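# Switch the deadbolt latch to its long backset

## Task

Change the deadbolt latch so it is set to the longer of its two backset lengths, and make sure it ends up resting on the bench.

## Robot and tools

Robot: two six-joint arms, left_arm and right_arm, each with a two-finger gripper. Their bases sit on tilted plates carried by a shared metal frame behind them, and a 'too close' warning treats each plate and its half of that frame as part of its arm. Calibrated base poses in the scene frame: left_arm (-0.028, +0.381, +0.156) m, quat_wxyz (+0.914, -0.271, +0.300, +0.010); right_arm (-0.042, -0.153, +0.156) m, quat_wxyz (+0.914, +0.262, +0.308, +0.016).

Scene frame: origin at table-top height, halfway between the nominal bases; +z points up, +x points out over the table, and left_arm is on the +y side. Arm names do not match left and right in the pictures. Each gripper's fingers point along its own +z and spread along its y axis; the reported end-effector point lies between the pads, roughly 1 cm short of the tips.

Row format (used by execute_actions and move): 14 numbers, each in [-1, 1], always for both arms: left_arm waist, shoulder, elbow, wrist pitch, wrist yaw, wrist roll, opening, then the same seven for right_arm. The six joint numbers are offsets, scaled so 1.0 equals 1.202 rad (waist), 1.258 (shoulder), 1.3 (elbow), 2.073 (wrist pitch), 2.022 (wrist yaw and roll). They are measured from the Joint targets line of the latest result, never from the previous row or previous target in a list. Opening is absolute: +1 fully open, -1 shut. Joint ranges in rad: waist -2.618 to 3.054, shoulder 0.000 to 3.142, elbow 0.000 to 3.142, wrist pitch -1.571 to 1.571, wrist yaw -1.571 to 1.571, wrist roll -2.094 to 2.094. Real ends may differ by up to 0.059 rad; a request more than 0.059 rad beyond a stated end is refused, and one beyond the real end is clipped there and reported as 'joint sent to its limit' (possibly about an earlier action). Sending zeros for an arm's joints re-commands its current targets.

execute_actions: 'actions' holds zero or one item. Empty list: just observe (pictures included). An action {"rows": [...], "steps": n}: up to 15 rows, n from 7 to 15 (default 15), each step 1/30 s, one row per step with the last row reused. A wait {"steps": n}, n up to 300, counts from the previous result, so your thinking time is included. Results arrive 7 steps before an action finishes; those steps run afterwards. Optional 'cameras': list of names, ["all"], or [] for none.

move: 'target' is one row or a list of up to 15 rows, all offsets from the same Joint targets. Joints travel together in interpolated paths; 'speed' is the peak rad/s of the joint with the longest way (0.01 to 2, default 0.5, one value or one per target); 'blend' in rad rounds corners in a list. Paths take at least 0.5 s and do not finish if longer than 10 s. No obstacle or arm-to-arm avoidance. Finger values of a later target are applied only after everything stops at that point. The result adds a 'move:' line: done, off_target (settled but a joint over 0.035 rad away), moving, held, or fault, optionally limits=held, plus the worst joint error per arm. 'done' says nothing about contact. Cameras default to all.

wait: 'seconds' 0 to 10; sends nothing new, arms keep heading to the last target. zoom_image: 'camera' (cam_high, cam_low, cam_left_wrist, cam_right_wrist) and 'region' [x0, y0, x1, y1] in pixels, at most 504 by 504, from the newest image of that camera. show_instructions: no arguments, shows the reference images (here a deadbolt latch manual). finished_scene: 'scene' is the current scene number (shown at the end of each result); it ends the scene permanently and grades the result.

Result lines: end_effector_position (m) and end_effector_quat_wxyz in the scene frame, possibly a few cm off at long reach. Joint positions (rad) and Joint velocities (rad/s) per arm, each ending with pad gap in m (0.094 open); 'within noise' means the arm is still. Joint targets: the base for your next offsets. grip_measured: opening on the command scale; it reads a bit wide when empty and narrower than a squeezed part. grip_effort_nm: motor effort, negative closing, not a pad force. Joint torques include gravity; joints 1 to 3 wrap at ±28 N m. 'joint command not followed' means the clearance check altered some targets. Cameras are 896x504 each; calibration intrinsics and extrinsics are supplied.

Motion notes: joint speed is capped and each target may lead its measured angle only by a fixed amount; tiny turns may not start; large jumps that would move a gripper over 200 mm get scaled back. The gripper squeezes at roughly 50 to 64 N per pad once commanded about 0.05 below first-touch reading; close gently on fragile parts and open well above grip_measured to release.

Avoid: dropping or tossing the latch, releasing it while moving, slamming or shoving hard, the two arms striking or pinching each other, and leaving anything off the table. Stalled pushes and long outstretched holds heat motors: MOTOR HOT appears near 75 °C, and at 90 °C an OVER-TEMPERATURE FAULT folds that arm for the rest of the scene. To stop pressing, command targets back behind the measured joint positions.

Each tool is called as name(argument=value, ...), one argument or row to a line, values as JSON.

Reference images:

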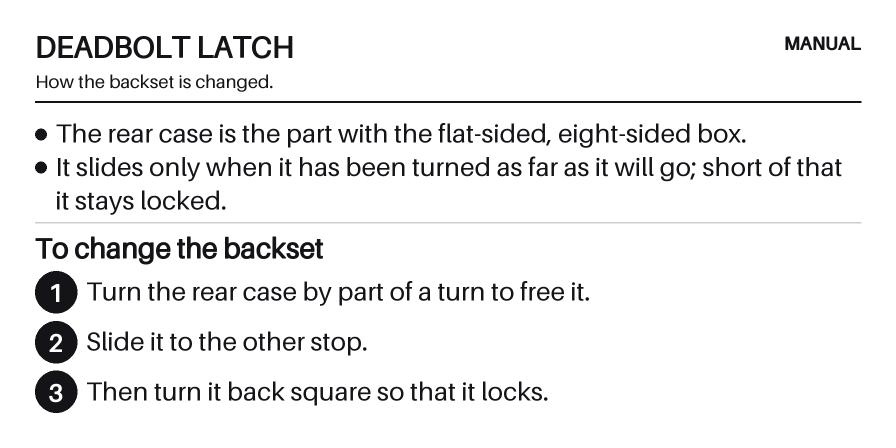

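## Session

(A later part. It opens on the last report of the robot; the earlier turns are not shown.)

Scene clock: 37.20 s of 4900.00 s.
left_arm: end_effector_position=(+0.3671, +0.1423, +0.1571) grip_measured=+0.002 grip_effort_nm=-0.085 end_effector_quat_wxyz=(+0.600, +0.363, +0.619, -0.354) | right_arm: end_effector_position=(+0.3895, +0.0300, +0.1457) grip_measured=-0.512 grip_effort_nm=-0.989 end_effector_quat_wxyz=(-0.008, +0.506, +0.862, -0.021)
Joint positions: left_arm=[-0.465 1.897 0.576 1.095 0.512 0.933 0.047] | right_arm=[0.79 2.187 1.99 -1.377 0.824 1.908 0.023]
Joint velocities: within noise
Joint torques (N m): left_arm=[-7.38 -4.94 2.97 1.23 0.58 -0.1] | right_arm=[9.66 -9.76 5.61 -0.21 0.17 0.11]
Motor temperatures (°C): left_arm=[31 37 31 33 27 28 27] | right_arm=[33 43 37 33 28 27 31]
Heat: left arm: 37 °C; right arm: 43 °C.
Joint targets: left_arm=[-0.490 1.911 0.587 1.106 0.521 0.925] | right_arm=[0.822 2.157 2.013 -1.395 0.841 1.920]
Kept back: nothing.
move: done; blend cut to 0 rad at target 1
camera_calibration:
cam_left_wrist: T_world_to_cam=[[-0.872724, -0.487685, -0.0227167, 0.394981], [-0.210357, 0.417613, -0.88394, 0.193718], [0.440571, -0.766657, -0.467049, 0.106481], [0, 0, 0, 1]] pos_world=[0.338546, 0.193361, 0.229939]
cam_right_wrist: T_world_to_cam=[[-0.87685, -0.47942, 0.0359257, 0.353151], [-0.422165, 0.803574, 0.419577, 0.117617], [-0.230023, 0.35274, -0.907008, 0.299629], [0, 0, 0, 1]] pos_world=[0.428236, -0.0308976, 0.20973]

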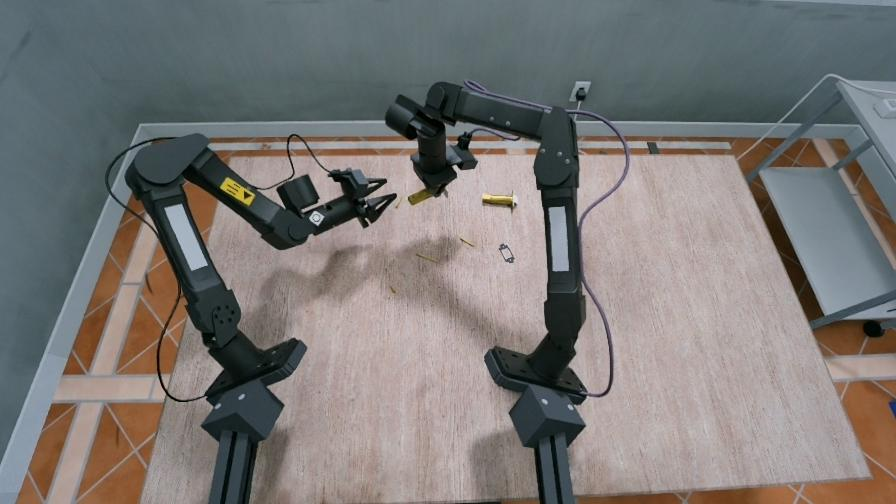

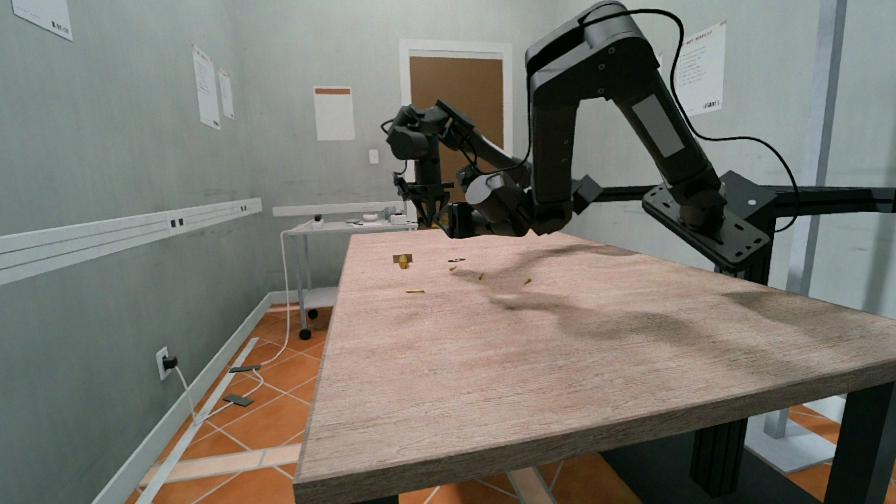

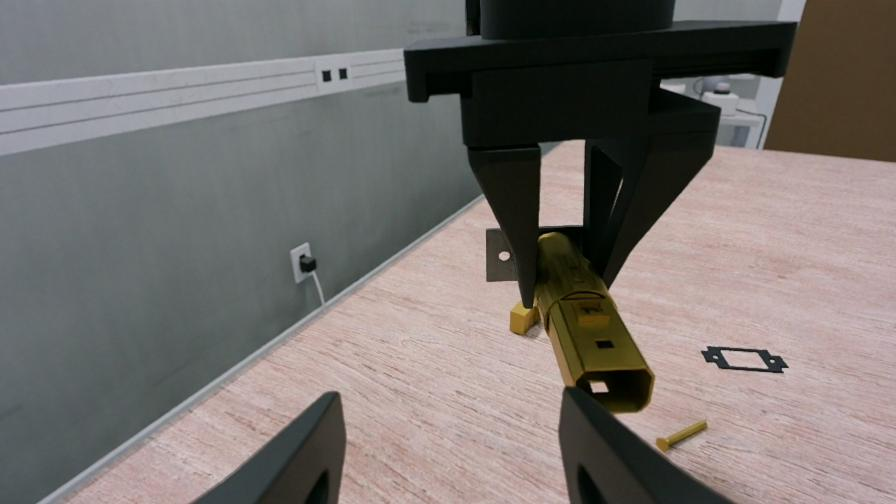

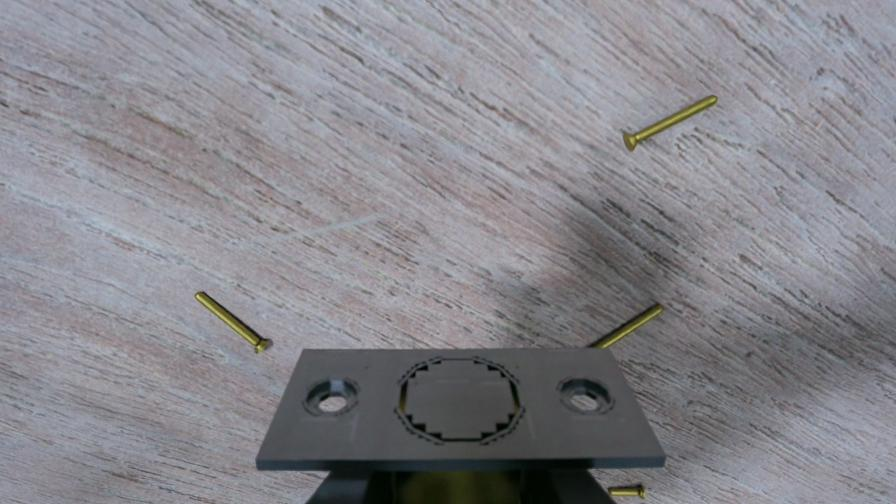

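move(
  target=[-0.0241,0.1971,-0.0162,0.1447,-0.0045,-0.0198,0.0,0,0,0,0,0,0,-0.75],
  speed=0.3,
  cameras=["cam_left_wrist","cam_high","cam_low"],
)

zoom_image(
  camera="cam_left_wrist",
  region=[300, 200, 600, 504],
)

zoom_image(
  camera="cam_low",
  region=[380, 150, 560, 290],
)

Scene clock: 43.30 s of 4900.00 s.
left_arm: end_effector_position=(+0.3421, +0.1143, +0.1374) grip_measured=+0.002 grip_effort_nm=-0.095 end_effector_quat_wxyz=(+0.613, +0.347, +0.613, -0.359) | right_arm: end_effector_position=(+0.3894, +0.0299, +0.1457) grip_measured=-0.512 grip_effort_nm=-0.984 end_effector_quat_wxyz=(-0.008, +0.506, +0.862, -0.021)
Joint positions: left_arm=[-0.493 2.144 0.57 1.395 0.503 0.893 0.047] | right_arm=[0.79 2.187 1.99 -1.378 0.824 1.909 0.023]
Joint velocities: within noise
Joint torques (N m): left_arm=[-7.88 -4.92 0.9 1.26 0.53 -0.11] | right_arm=[9.66 -9.77 5.59 -0.2 0.16 0.11]
Motor temperatures (°C): left_arm=[31 37 31 33 27 28 27] | right_arm=[34 43 37 33 28 27 31]
Heat: left arm: 37 °C; right arm: 43 °C.
Joint targets: left_arm=[-0.519 2.159 0.567 1.406 0.512 0.885] | right_arm=[0.822 2.157 2.013 -1.395 0.840 1.921]
Kept back: nothing.
move: done
camera_calibration:
cam_left_wrist: T_world_to_cam=[[-0.863355, -0.504496, -0.0101608, 0.356021], [-0.210795, 0.378887, -0.901116, 0.189702], [0.458459, -0.775841, -0.433459, 0.0771913], [0, 0, 0, 1]] pos_world=[0.311971, 0.167623, 0.20802]
Images, in order (width x height): cam_high 896x504, cam_low 896x504, cam_left_wrist 896x504.

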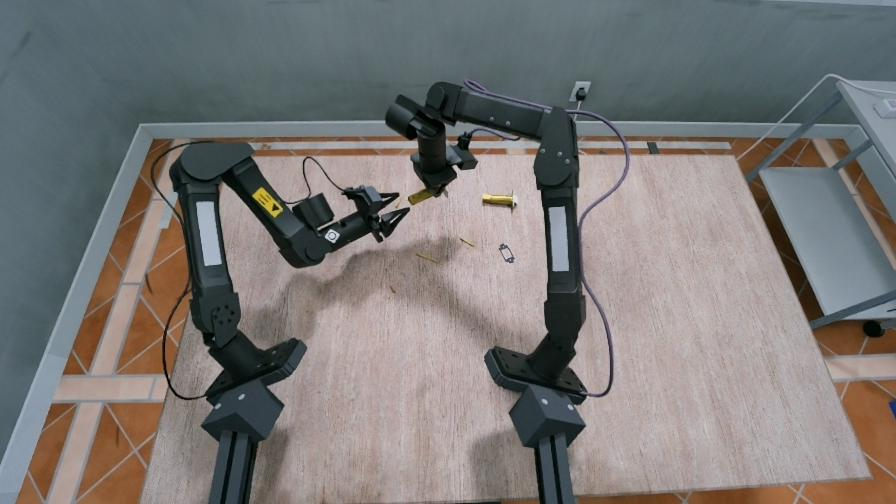

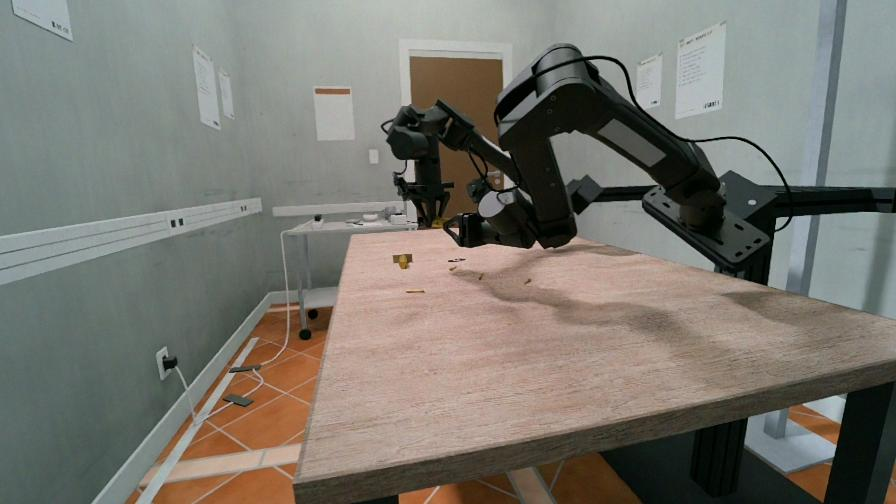

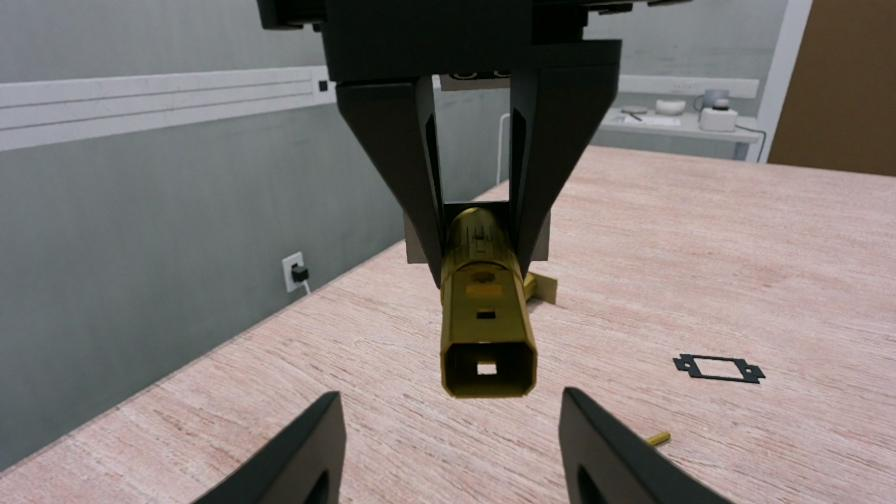

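Scaled by 1.658 from the camera's 896x504 image, which has a finer 1280x720 frame.

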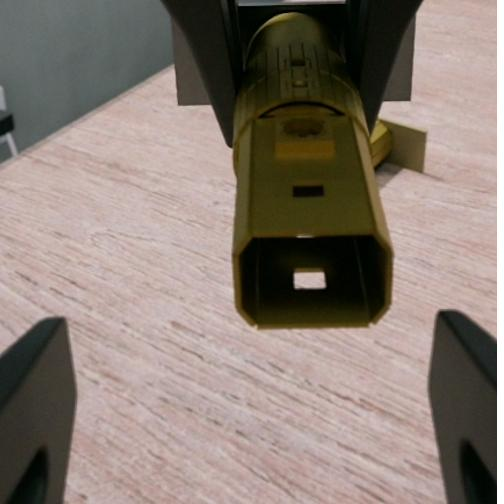

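Scaled by 2.800 from the camera's 896x504 image, which has a finer 1280x720 frame.

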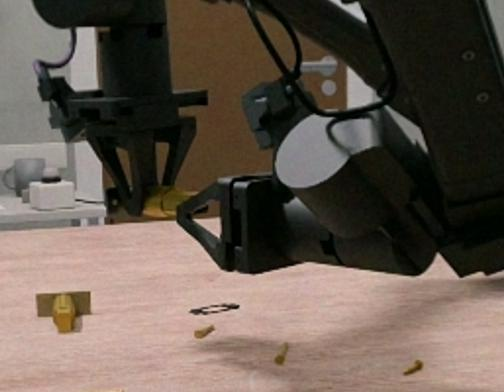

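move(
  target=[-0.0616,0.0859,0.135,-0.0396,-0.0317,-0.0064,0.0,0,0,0,0,0,0,-0.75],
  speed=0.12,
  cameras=["cam_left_wrist","cam_right_wrist","cam_low"],
)

zoom_image(
  camera="cam_left_wrist",
  region=[300, 200, 600, 504],
)

zoom_image(
  camera="cam_low",
  region=[380, 150, 560, 290],
)

Scene clock: 47.37 s of 4900.00 s.
left_arm: end_effector_position=(+0.3570, +0.0718, +0.1360) grip_measured=+0.002 grip_effort_nm=-0.100 end_effector_quat_wxyz=(+0.610, +0.350, +0.611, -0.363) | right_arm: end_effector_position=(+0.3894, +0.0299, +0.1457) grip_measured=-0.512 grip_effort_nm=-0.989 end_effector_quat_wxyz=(-0.008, +0.506, +0.862, -0.021)
Joint positions: left_arm=[-0.565 2.249 0.734 1.331 0.44 0.88 0.047] | right_arm=[0.79 2.187 1.99 -1.378 0.824 1.909 0.023]
Joint velocities: within noise
Joint torques (N m): left_arm=[-8.91 -5.27 2.37 1.09 0.53 -0.11] | right_arm=[9.68 -9.8 5.59 -0.21 0.16 0.11]
Motor temperatures (°C): left_arm=[32 36 31 33 27 28 27] | right_arm=[34 44 37 33 28 27 31]
Heat: left arm: 36 °C; right arm: 44 °C.
Joint targets: left_arm=[-0.593 2.267 0.742 1.324 0.448 0.872] | right_arm=[0.822 2.157 2.013 -1.395 0.840 1.920]
Kept back: nothing.
move: done
camera_calibration:
cam_left_wrist: T_world_to_cam=[[-0.869532, -0.493831, -0.00677808, 0.348371], [-0.209, 0.38037, -0.900909, 0.20684], [0.447475, -0.781953, -0.433954, 0.0411472], [0, 0, 0, 1]] pos_world=[0.327737, 0.125536, 0.206562]
cam_right_wrist: T_world_to_cam=[[-0.877116, -0.478897, 0.0364082, 0.353032], [-0.421562, 0.80399, 0.419387, 0.117442], [-0.230115, 0.352502, -0.907077, 0.299705], [0, 0, 0, 1]] pos_world=[0.428126, -0.0310032, 0.209748]
Images, in order (width x height): cam_low 896x504, cam_left_wrist 896x504, cam_right_wrist 896x504.

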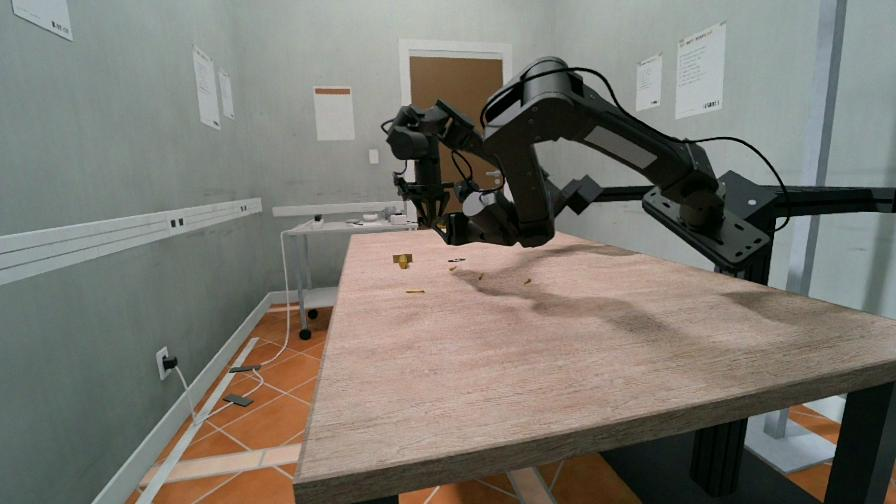

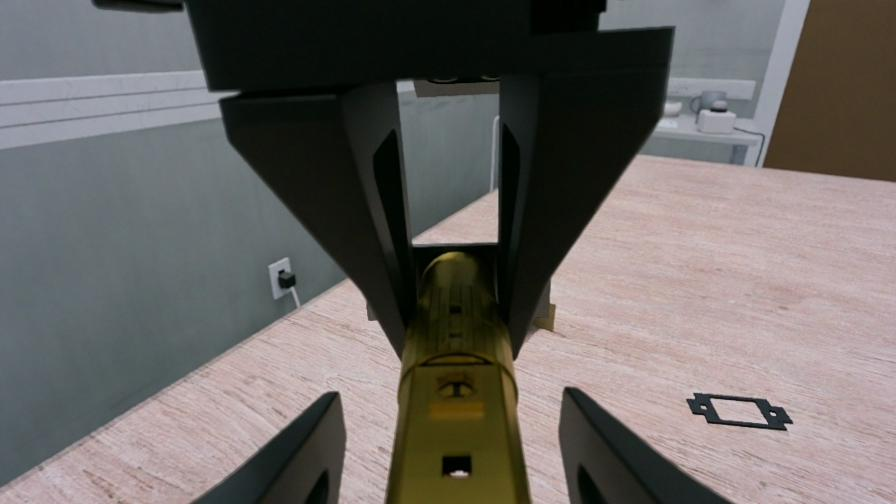

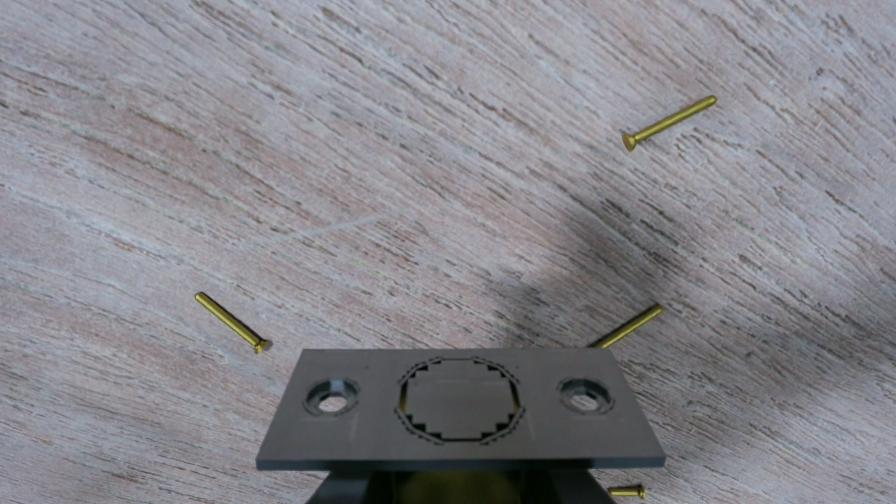

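Scaled by 1.658 from the camera's 896x504 image, which has a finer 1280x720 frame.

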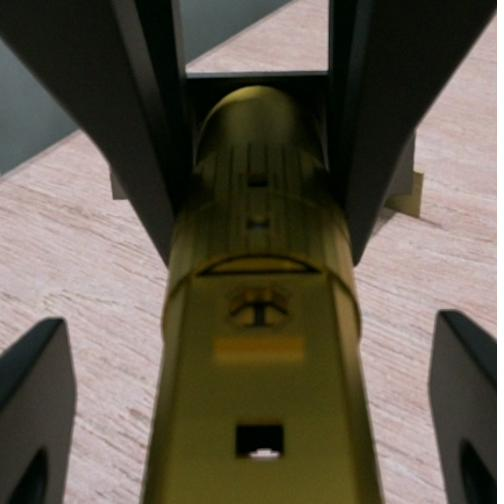

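Scaled by 2.800 from the camera's 896x504 image, which has a finer 1280x720 frame.

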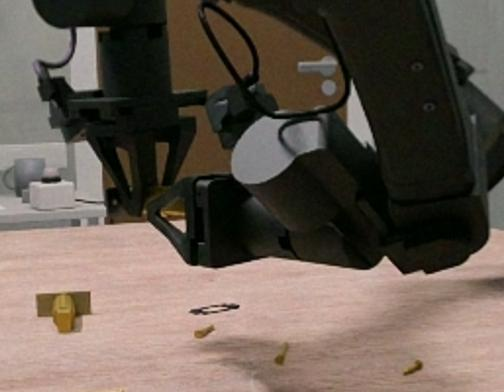

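execute_actions(
  actions=[
    {"rows":[[0,0,0,0,0,0,-0.1,0,0,0,0,0,0,-0.75],[0,0,0,0,0,0,-0.2,0,0,0,0,0,0,-0.75],[0,0,0,0,0,0,-0.3,0,0,0,0,0,0,-0.75],[0,0,0,0,0,0,-0.36,0,0,0,0,0,0,-0.75],[0,0,0,0,0,0,-0.4,0,0,0,0,0,0,-0.75],[0,0,0,0,0,0,-0.43,0,0,0,0,0,0,-0.75],[0,0,0,0,0,0,-0.45,0,0,0,0,0,0,-0.75],[0,0,0,0,0,0,-0.47,0,0,0,0,0,0,-0.75],[0,0,0,0,0,0,-0.49,0,0,0,0,0,0,-0.75],[0,0,0,0,0,0,-0.51,0,0,0,0,0,0,-0.75],[0,0,0,0,0,0,-0.53,0,0,0,0,0,0,-0.75],[0,0,0,0,0,0,-0.55,0,0,0,0,0,0,-0.75],[0,0,0,0,0,0,-0.57,0,0,0,0,0,0,-0.75],[0,0,0,0,0,0,-0.59,0,0,0,0,0,0,-0.75],[0,0,0,0,0,0,-0.61,0,0,0,0,0,0,-0.75]],"steps":15},
  ],
)

execute_actions(
  actions=[
    {"rows":[[0,0,0,0,0,0,-0.75,0,0,0,0,0,0,-0.75]],"steps":15},
  ],
  cameras=["cam_right_wrist","cam_left_wrist"],
)

wait(
  seconds=0.2,
  cameras=["cam_left_wrist"],
)

zoom_image(
  camera="cam_left_wrist",
  region=[300, 200, 600, 504],
)

Scene clock: 48.33 s of 4900.00 s.
left_arm: end_effector_position=(+0.3565, +0.0714, +0.1356) grip_measured=-0.454 grip_effort_nm=-0.139 end_effector_quat_wxyz=(+0.608, +0.350, +0.612, -0.364) | right_arm: end_effector_position=(+0.3896, +0.0298, +0.1457) grip_measured=-0.512 grip_effort_nm=-0.984 end_effector_quat_wxyz=(-0.008, +0.506, +0.862, -0.021)
Joint positions: left_arm=[-0.565 2.249 0.734 1.328 0.439 0.879 0.026] | right_arm=[0.79 2.187 1.99 -1.378 0.825 1.91 0.023]
Joint velocities: left_arm=[-0.007 0.007 -0.007 0.007 -0.066 -0.11 -0.029] | right_arm=[within noise]
Joint torques (N m): left_arm=[-8.96 -5.18 2.1 1.14 0.52 -0.08] | right_arm=[9.68 -9.8 5.6 -0.21 0.14 0.09]
Motor temperatures (°C): left_arm=[32 36 31 33 27 28 27] | right_arm=[34 44 37 33 28 27 31]
Heat: left arm: 36 °C; right arm: 44 °C.
Joint targets: left_arm=[-0.593 2.267 0.742 1.324 0.448 0.872] | right_arm=[0.822 2.157 2.013 -1.395 0.841 1.920]
Steps of this call (1-21: nothing new was sent; 22-29: this action's first 8). Readings (joint positions of left_arm | right_arm):
22: [-0.565 2.249 0.734 1.331 0.439 0.880] | [0.790 2.187 1.990 -1.378 0.824 1.909]
23: [-0.565 2.249 0.734 1.331 0.439 0.880] | [0.790 2.187 1.990 -1.378 0.824 1.909]
25: [-0.565 2.249 0.734 1.331 0.439 0.879] | [0.790 2.187 1.990 -1.378 0.824 1.909]
29: the state above

Scene clock: 48.83 s of 4900.00 s.
left_arm: end_effector_position=(+0.3562, +0.0711, +0.1357) grip_measured=-0.519 grip_effort_nm=-1.013 end_effector_quat_wxyz=(+0.608, +0.350, +0.612, -0.365) | right_arm: end_effector_position=(+0.3896, +0.0297, +0.1457) grip_measured=-0.512 grip_effort_nm=-0.989 end_effector_quat_wxyz=(-0.007, +0.507, +0.862, -0.021)
Joint positions: left_arm=[-0.566 2.249 0.734 1.327 0.439 0.878 0.023] | right_arm=[0.79 2.187 1.99 -1.378 0.826 1.911 0.023]
Joint velocities: within noise
Joint torques (N m): left_arm=[-8.79 -5.2 2.28 1.14 0.51 -0.08] | right_arm=[9.66 -9.76 5.6 -0.2 0.15 0.1]
Motor temperatures (°C): left_arm=[32 36 31 33 27 28 27] | right_arm=[34 44 37 33 28 27 31]
Heat: left arm: 36 °C; right arm: 44 °C.
Joint targets: left_arm=[-0.593 2.267 0.742 1.324 0.448 0.872] | right_arm=[0.822 2.157 2.013 -1.395 0.840 1.921]
Steps of this call (1-7: your previous action's last 7; 8-15: this action's first 8). Readings (joint positions of left_arm | right_arm):
8: [-0.566 2.249 0.734 1.327 0.439 0.879] | [0.790 2.187 1.990 -1.378 0.826 1.911]
9: [-0.566 2.249 0.734 1.327 0.439 0.879] | [0.790 2.187 1.990 -1.378 0.826 1.911]
11: [-0.566 2.249 0.734 1.327 0.439 0.878] | [0.790 2.187 1.990 -1.378 0.826 1.911]
15: the state above
camera_calibration:
cam_left_wrist: T_world_to_cam=[[-0.871172, -0.490968, -0.00330548, 0.347253], [-0.211422, 0.381207, -0.89999, 0.207325], [0.443126, -0.783347, -0.435898, 0.0427913], [0, 0, 0, 1]] pos_world=[0.327388, 0.124977, 0.206391]
cam_right_wrist: T_world_to_cam=[[-0.877714, -0.477821, 0.0361203, 0.353299], [-0.42104, 0.805007, 0.41796, 0.11767], [-0.228787, 0.351641, -0.907747, 0.29943], [0, 0, 0, 1]] pos_world=[0.428145, -0.0312034, 0.209865]
Images, in order (width x height): cam_left_wrist 896x504, cam_right_wrist 896x504.

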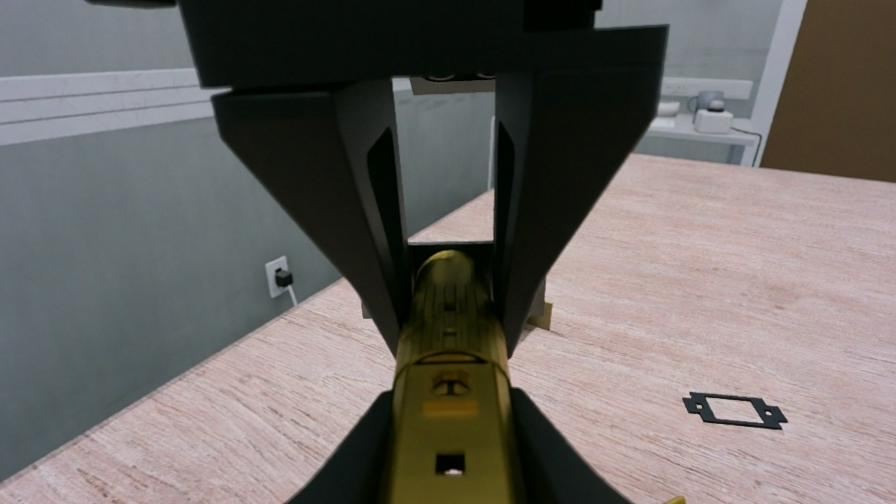

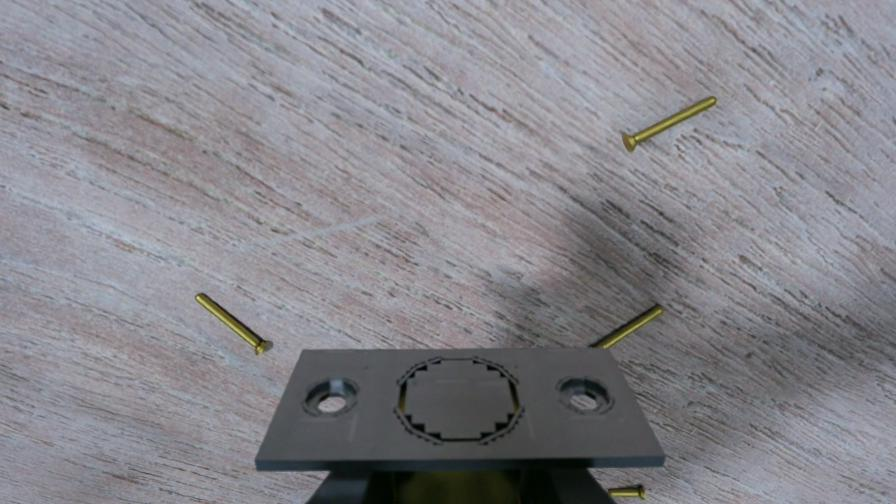

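Scene clock: 49.27 s of 4900.00 s.
left_arm: end_effector_position=(+0.3562, +0.0711, +0.1357) grip_measured=-0.519 grip_effort_nm=-1.023 end_effector_quat_wxyz=(+0.608, +0.350, +0.612, -0.365) | right_arm: end_effector_position=(+0.3896, +0.0297, +0.1457) grip_measured=-0.512 grip_effort_nm=-0.984 end_effector_quat_wxyz=(-0.007, +0.507, +0.862, -0.021)
Joint positions: left_arm=[-0.566 2.249 0.734 1.327 0.439 0.878 0.023] | right_arm=[0.79 2.187 1.99 -1.378 0.826 1.911 0.023]
Joint velocities: within noise
Joint torques (N m): left_arm=[-8.73 -5.24 2.26 1.11 0.53 -0.08] | right_arm=[9.65 -9.77 5.6 -0.21 0.14 0.1]
Motor temperatures (°C): left_arm=[32 36 31 33 27 28 27] | right_arm=[35 44 37 33 28 27 31]
Heat: left arm: 36 °C; right arm: 44 °C.
Joint targets: left_arm=[-0.593 2.267 0.742 1.324 0.448 0.872] | right_arm=[0.822 2.157 2.013 -1.395 0.840 1.921]
Steps of this call (1-7: your previous action's last 7; 8-13: toward your last target). Readings (joint positions of left_arm | right_arm):
1: [-0.566 2.249 0.734 1.327 0.439 0.878] | [0.790 2.187 1.990 -1.378 0.826 1.911]
2: [-0.566 2.249 0.734 1.327 0.439 0.878] | [0.790 2.187 1.990 -1.378 0.826 1.911]
4: [-0.566 2.249 0.734 1.327 0.439 0.878] | [0.790 2.187 1.990 -1.378 0.826 1.911]
8: [-0.566 2.249 0.734 1.327 0.439 0.878] | [0.790 2.187 1.990 -1.378 0.826 1.911]
13: the state above
camera_calibration:
cam_left_wrist: T_world_to_cam=[[-0.871172, -0.490968, -0.00330548, 0.347253], [-0.211422, 0.381207, -0.89999, 0.207325], [0.443126, -0.783347, -0.435898, 0.0427913], [0, 0, 0, 1]] pos_world=[0.327388, 0.124977, 0.206391]
Images, in order (width x height): cam_left_wrist 896x504.

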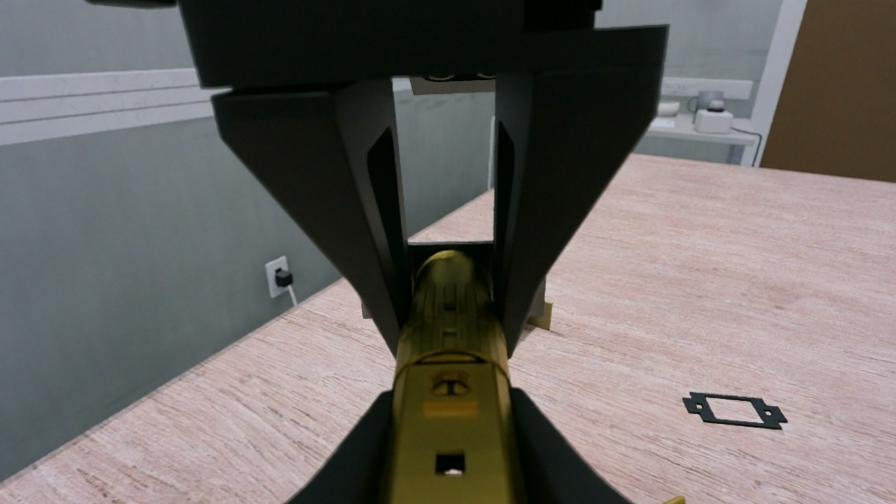

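Scaled by 1.658 from the camera's 896x504 image, which has a finer 1280x720 frame.

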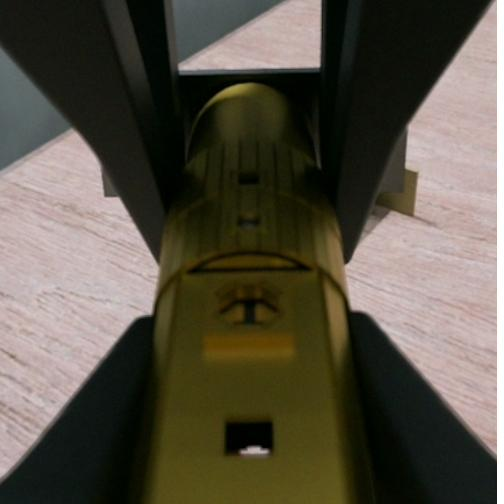

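move(
  target=[0,0,0,0,0,0.15,-0.75,0,0,0,0,0,0,-0.75],
  speed=0.3,
  cameras=["cam_left_wrist","cam_right_wrist"],
)

zoom_image(
  camera="cam_left_wrist",
  region=[300, 200, 600, 504],
)

Scene clock: 51.20 s of 4900.00 s.
left_arm: end_effector_position=(+0.3569, +0.0715, +0.1345) grip_measured=-0.520 grip_effort_nm=-1.028 end_effector_quat_wxyz=(+0.647, +0.423, +0.567, -0.285) | right_arm: end_effector_position=(+0.3897, +0.0296, +0.1458) grip_measured=-0.514 grip_effort_nm=-0.984 end_effector_quat_wxyz=(-0.007, +0.506, +0.862, -0.021)
Joint positions: left_arm=[-0.566 2.249 0.734 1.327 0.431 1.125 0.023] | right_arm=[0.791 2.187 1.99 -1.378 0.827 1.911 0.023]
Joint velocities: within noise
Joint torques (N m): left_arm=[-8.73 -5.14 2.29 1.1 0.63 0.58] | right_arm=[9.63 -9.76 5.59 -0.2 0.13 0.1]
Motor temperatures (°C): left_arm=[32 36 31 33 27 28 27] | right_arm=[35 44 37 33 28 27 31]
Heat: left arm: 36 °C; right arm: 44 °C.
Joint targets: left_arm=[-0.593 2.267 0.742 1.324 0.448 1.175] | right_arm=[0.822 2.157 2.013 -1.395 0.840 1.921]
Kept back: nothing.
move: off_target (left_arm); left_arm: the wrist roll is farthest, 0.051 rad from its target
camera_calibration:
cam_left_wrist: T_world_to_cam=[[-0.842037, -0.479544, -0.247005, 0.369628], [-0.0256266, 0.492953, -0.869678, 0.127891], [0.538811, -0.725971, -0.427374, 0.00287753], [0, 0, 0, 1]] pos_world=[0.312968, 0.116298, 0.203754]
cam_right_wrist: T_world_to_cam=[[-0.877606, -0.478078, 0.0353373, 0.353482], [-0.421853, 0.805199, 0.416766, 0.118228], [-0.2277, 0.350849, -0.908327, 0.29928], [0, 0, 0, 1]] pos_world=[0.428239, -0.031207, 0.210079]
Images, in order (width x height): cam_left_wrist 896x504, cam_right_wrist 896x504.

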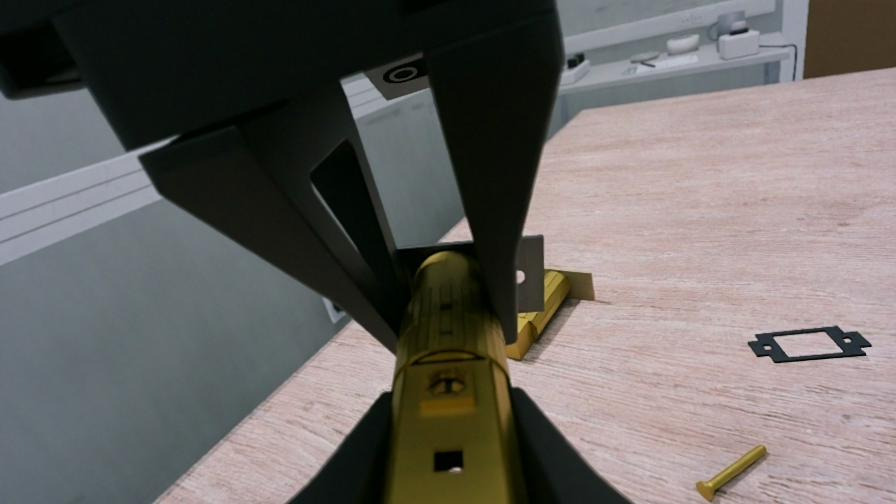

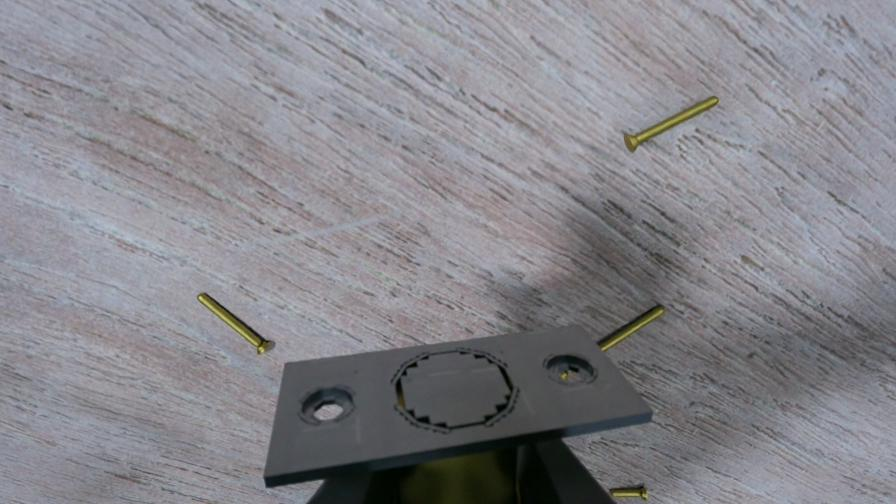

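Scaled by 1.658 from the camera's 896x504 image, which has a finer 1280x720 frame.

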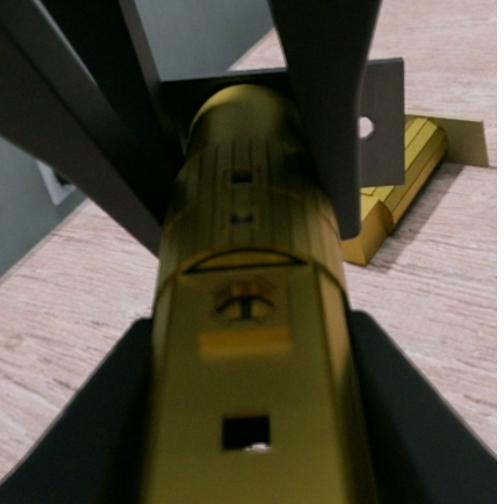

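move(
  target=[0,0,0,0,0,-0.3,-0.75,0,0,0,0,0,0,-0.75],
  speed=0.4,
  cameras=["cam_left_wrist","cam_right_wrist"],
)

zoom_image(
  camera="cam_left_wrist",
  region=[300, 200, 600, 504],
)

Scene clock: 53.70 s of 4900.00 s.
left_arm: end_effector_position=(+0.3540, +0.0698, +0.1314) grip_measured=-0.523 grip_effort_nm=-1.018 end_effector_quat_wxyz=(+0.546, +0.268, +0.659, -0.442) | right_arm: end_effector_position=(+0.3892, +0.0290, +0.1458) grip_measured=-0.532 grip_effort_nm=-0.984 end_effector_quat_wxyz=(-0.007, +0.506, +0.862, -0.023)
Joint positions: left_arm=[-0.567 2.253 0.734 1.315 0.427 0.612 0.022] | right_arm=[0.791 2.187 1.99 -1.383 0.827 1.913 0.022]
Joint velocities: within noise
Joint torques (N m): left_arm=[-8.73 -5.45 2.32 1.22 0.63 -0.5] | right_arm=[9.62 -9.74 5.61 -0.15 0.13 0.07]
Motor temperatures (°C): left_arm=[32 36 31 33 27 28 27] | right_arm=[35 44 37 33 28 27 31]
Heat: left arm: 36 °C; right arm: 44 °C.
Joint targets: left_arm=[-0.593 2.267 0.742 1.324 0.448 0.568] | right_arm=[0.822 2.157 2.013 -1.395 0.841 1.920]
Kept back: nothing.
move: off_target (left_arm); left_arm: the wrist roll is farthest, 0.043 rad from its target
camera_calibration:
cam_left_wrist: T_world_to_cam=[[-0.84014, -0.47232, 0.266606, 0.29693], [-0.429189, 0.278415, -0.859234, 0.282445], [0.331606, -0.836301, -0.436622, 0.0841013], [0, 0, 0, 1]] pos_world=[0.342796, 0.131943, 0.200243]
cam_right_wrist: T_world_to_cam=[[-0.876823, -0.479289, 0.0382621, 0.351965], [-0.422171, 0.805524, 0.415815, 0.118749], [-0.230117, 0.348443, -0.908644, 0.300473], [0, 0, 0, 1]] pos_world=[0.427887, -0.0316602, 0.210178]
Images, in order (width x height): cam_left_wrist 896x504, cam_right_wrist 896x504.

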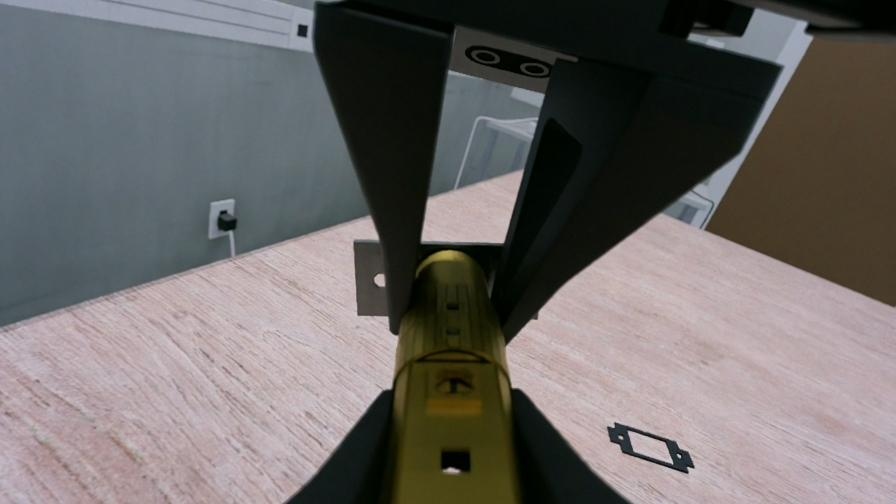

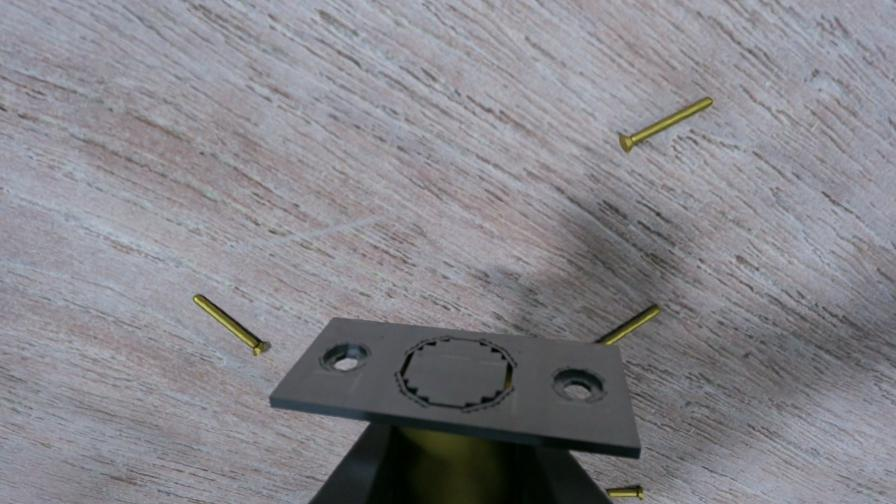

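Scaled by 1.658 from the camera's 896x504 image, which has a finer 1280x720 frame.

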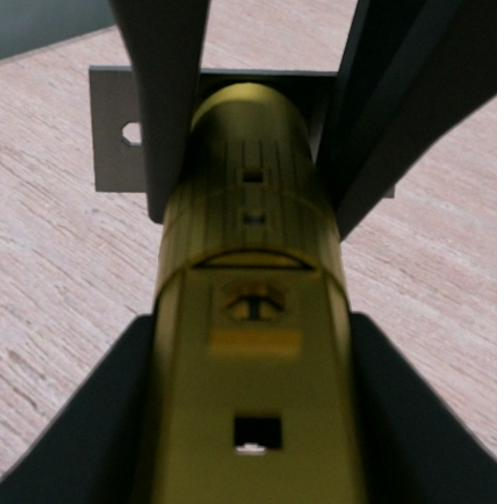

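move(
  target=[
    [0,0,0,0,0,-0.3,-0.75,0,0,0,0,0,0,0.5],
    [0,0,0,0,0,0.157,-0.75,-0.025,-0.0131,-0.02,0.0207,0,-0.022,0.5],
  ],
  speed=[0.3,0.3],
  cameras=["cam_left_wrist","cam_right_wrist"],
)

zoom_image(
  camera="cam_left_wrist",
  region=[300, 200, 600, 504],
)

Scene clock: 64.23 s of 4900.00 s.
left_arm: end_effector_position=(+0.3537, +0.0697, +0.1299) grip_measured=-0.523 grip_effort_nm=-1.023 end_effector_quat_wxyz=(+0.598, +0.353, +0.621, -0.365) | right_arm: end_effector_position=(+0.3960, +0.0272, +0.1499) grip_measured=+0.498 grip_effort_nm=0.139 end_effector_quat_wxyz=(-0.004, +0.508, +0.861, -0.011)
Joint positions: left_arm=[-0.567 2.253 0.734 1.31 0.421 0.877 0.022] | right_arm=[0.788 2.169 1.99 -1.361 0.827 1.887 0.07]
Joint velocities: within noise
Joint torques (N m): left_arm=[-8.79 -5.48 2.24 1.25 0.72 0.1] | right_arm=[7.46 -9.58 3.36 0.11 0.13 -0.12]
Motor temperatures (°C): left_arm=[33 37 31 33 27 28 28] | right_arm=[35 45 37 33 28 27 31]
Heat: left arm: 37 °C; right arm: 45 °C.
Joint targets: left_arm=[-0.593 2.267 0.742 1.324 0.448 0.886] | right_arm=[0.792 2.140 1.987 -1.352 0.840 1.876]
Kept back: nothing.
move: done
camera_calibration:
cam_left_wrist: T_world_to_cam=[[-0.873369, -0.487017, 0.00640529, 0.343636], [-0.228187, 0.39752, -0.888768, 0.205503], [0.430299, -0.777684, -0.458313, 0.0472532], [0, 0, 0, 1]] pos_world=[0.326681, 0.122413, 0.2021]
cam_right_wrist: T_world_to_cam=[[-0.87992, -0.474892, 0.0147429, 0.36156], [-0.424774, 0.8002, 0.423375, 0.121415], [-0.212855, 0.366274, -0.905834, 0.298591], [0, 0, 0, 1]] pos_world=[0.433275, -0.0348207, 0.213739]
Images, in order (width x height): cam_left_wrist 896x504, cam_right_wrist 896x504.

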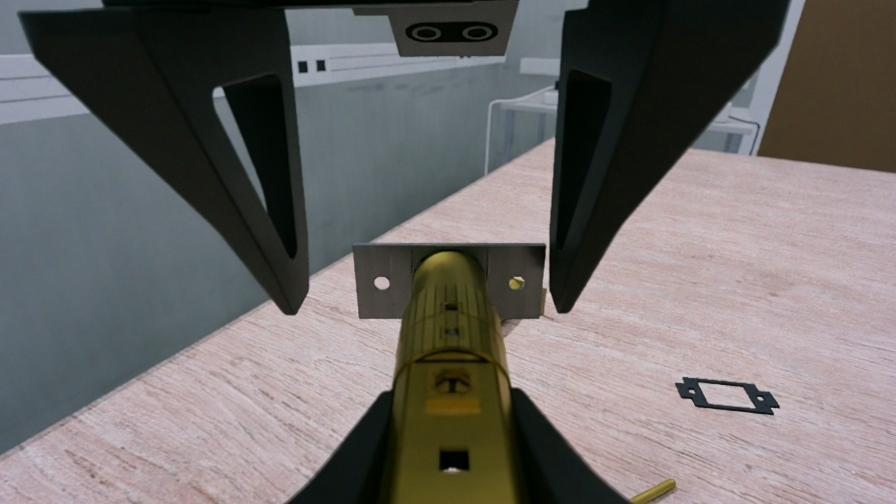

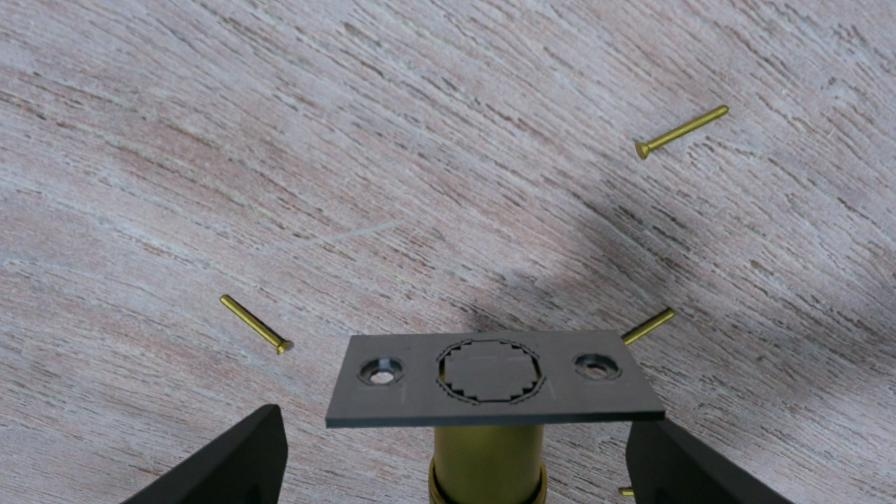

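Scaled by 1.658 from the camera's 896x504 image, which has a finer 1280x720 frame.

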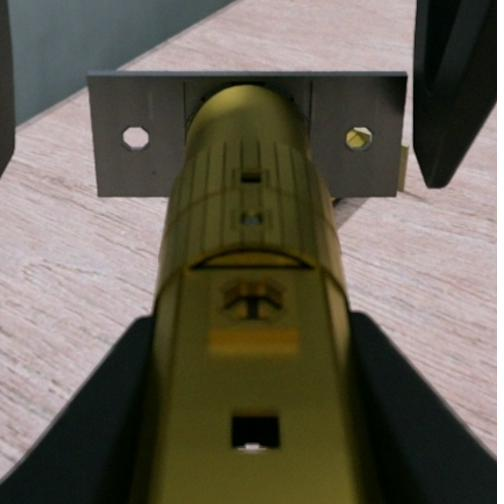

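move(
  target=[0,0,0,0,0,0,-0.75,-0.0225,-0.0278,-0.0708,0.0415,-0.001,-0.0227,0.6],
  speed=0.12,
  cameras=["cam_left_wrist","cam_right_wrist"],
)

Scene clock: 66.93 s of 4900.00 s.
left_arm: end_effector_position=(+0.3538, +0.0697, +0.1298) grip_measured=-0.523 grip_effort_nm=-1.023 end_effector_quat_wxyz=(+0.598, +0.354, +0.621, -0.364) | right_arm: end_effector_position=(+0.3949, +0.0223, +0.1365) grip_measured=+0.598 grip_effort_nm=0.144 end_effector_quat_wxyz=(-0.003, +0.508, +0.861, -0.009)
Joint positions: left_arm=[-0.567 2.253 0.734 1.31 0.421 0.878 0.022] | right_arm=[0.761 2.135 1.907 -1.276 0.827 1.842 0.075]
Joint velocities: within noise
Joint torques (N m): left_arm=[-8.7 -5.46 2.26 1.28 0.7 0.1] | right_arm=[7.34 -9.66 2.66 0.11 0.11 -0.13]
Motor temperatures (°C): left_arm=[33 37 31 33 27 28 28] | right_arm=[35 45 37 33 28 27 31]
Heat: left arm: 37 °C; right arm: 45 °C.
Joint targets: left_arm=[-0.593 2.267 0.742 1.324 0.448 0.886] | right_arm=[0.765 2.106 1.894 -1.266 0.838 1.830]
Kept back: nothing.
move: done
camera_calibration:
cam_left_wrist: T_world_to_cam=[[-0.873271, -0.487207, 0.00525544, 0.343806], [-0.227508, 0.3982, -0.888638, 0.20515], [0.430858, -0.777217, -0.458579, 0.047034], [0, 0, 0, 1]] pos_world=[0.326644, 0.122369, 0.202066]
cam_right_wrist: T_world_to_cam=[[-0.879755, -0.475312, 0.0104544, 0.358957], [-0.426742, 0.799168, 0.423346, 0.131345], [-0.209576, 0.36798, -0.905908, 0.286743], [0, 0, 0, 1]] pos_world=[0.431939, -0.0398657, 0.200406]
Images, in order (width x height): cam_left_wrist 896x504, cam_right_wrist 896x504.

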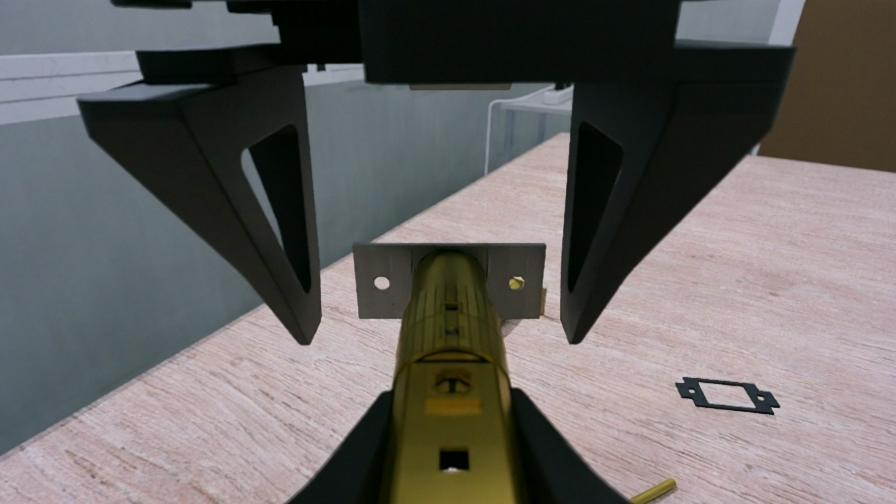

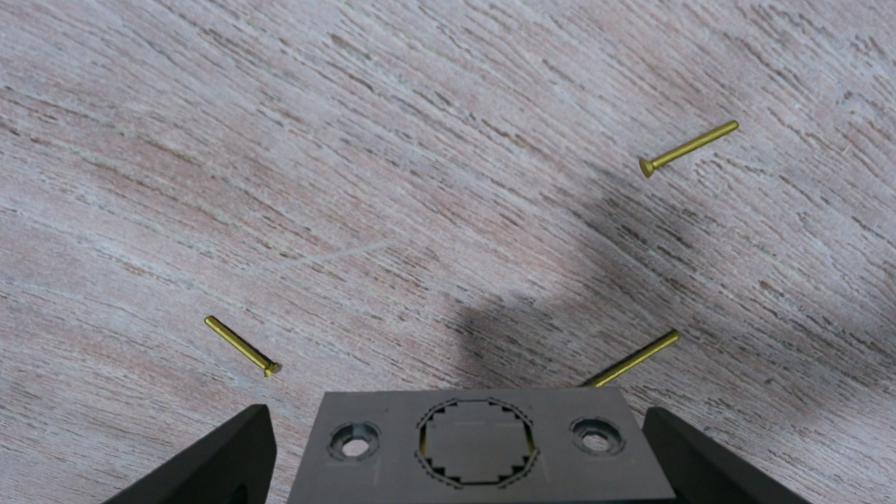

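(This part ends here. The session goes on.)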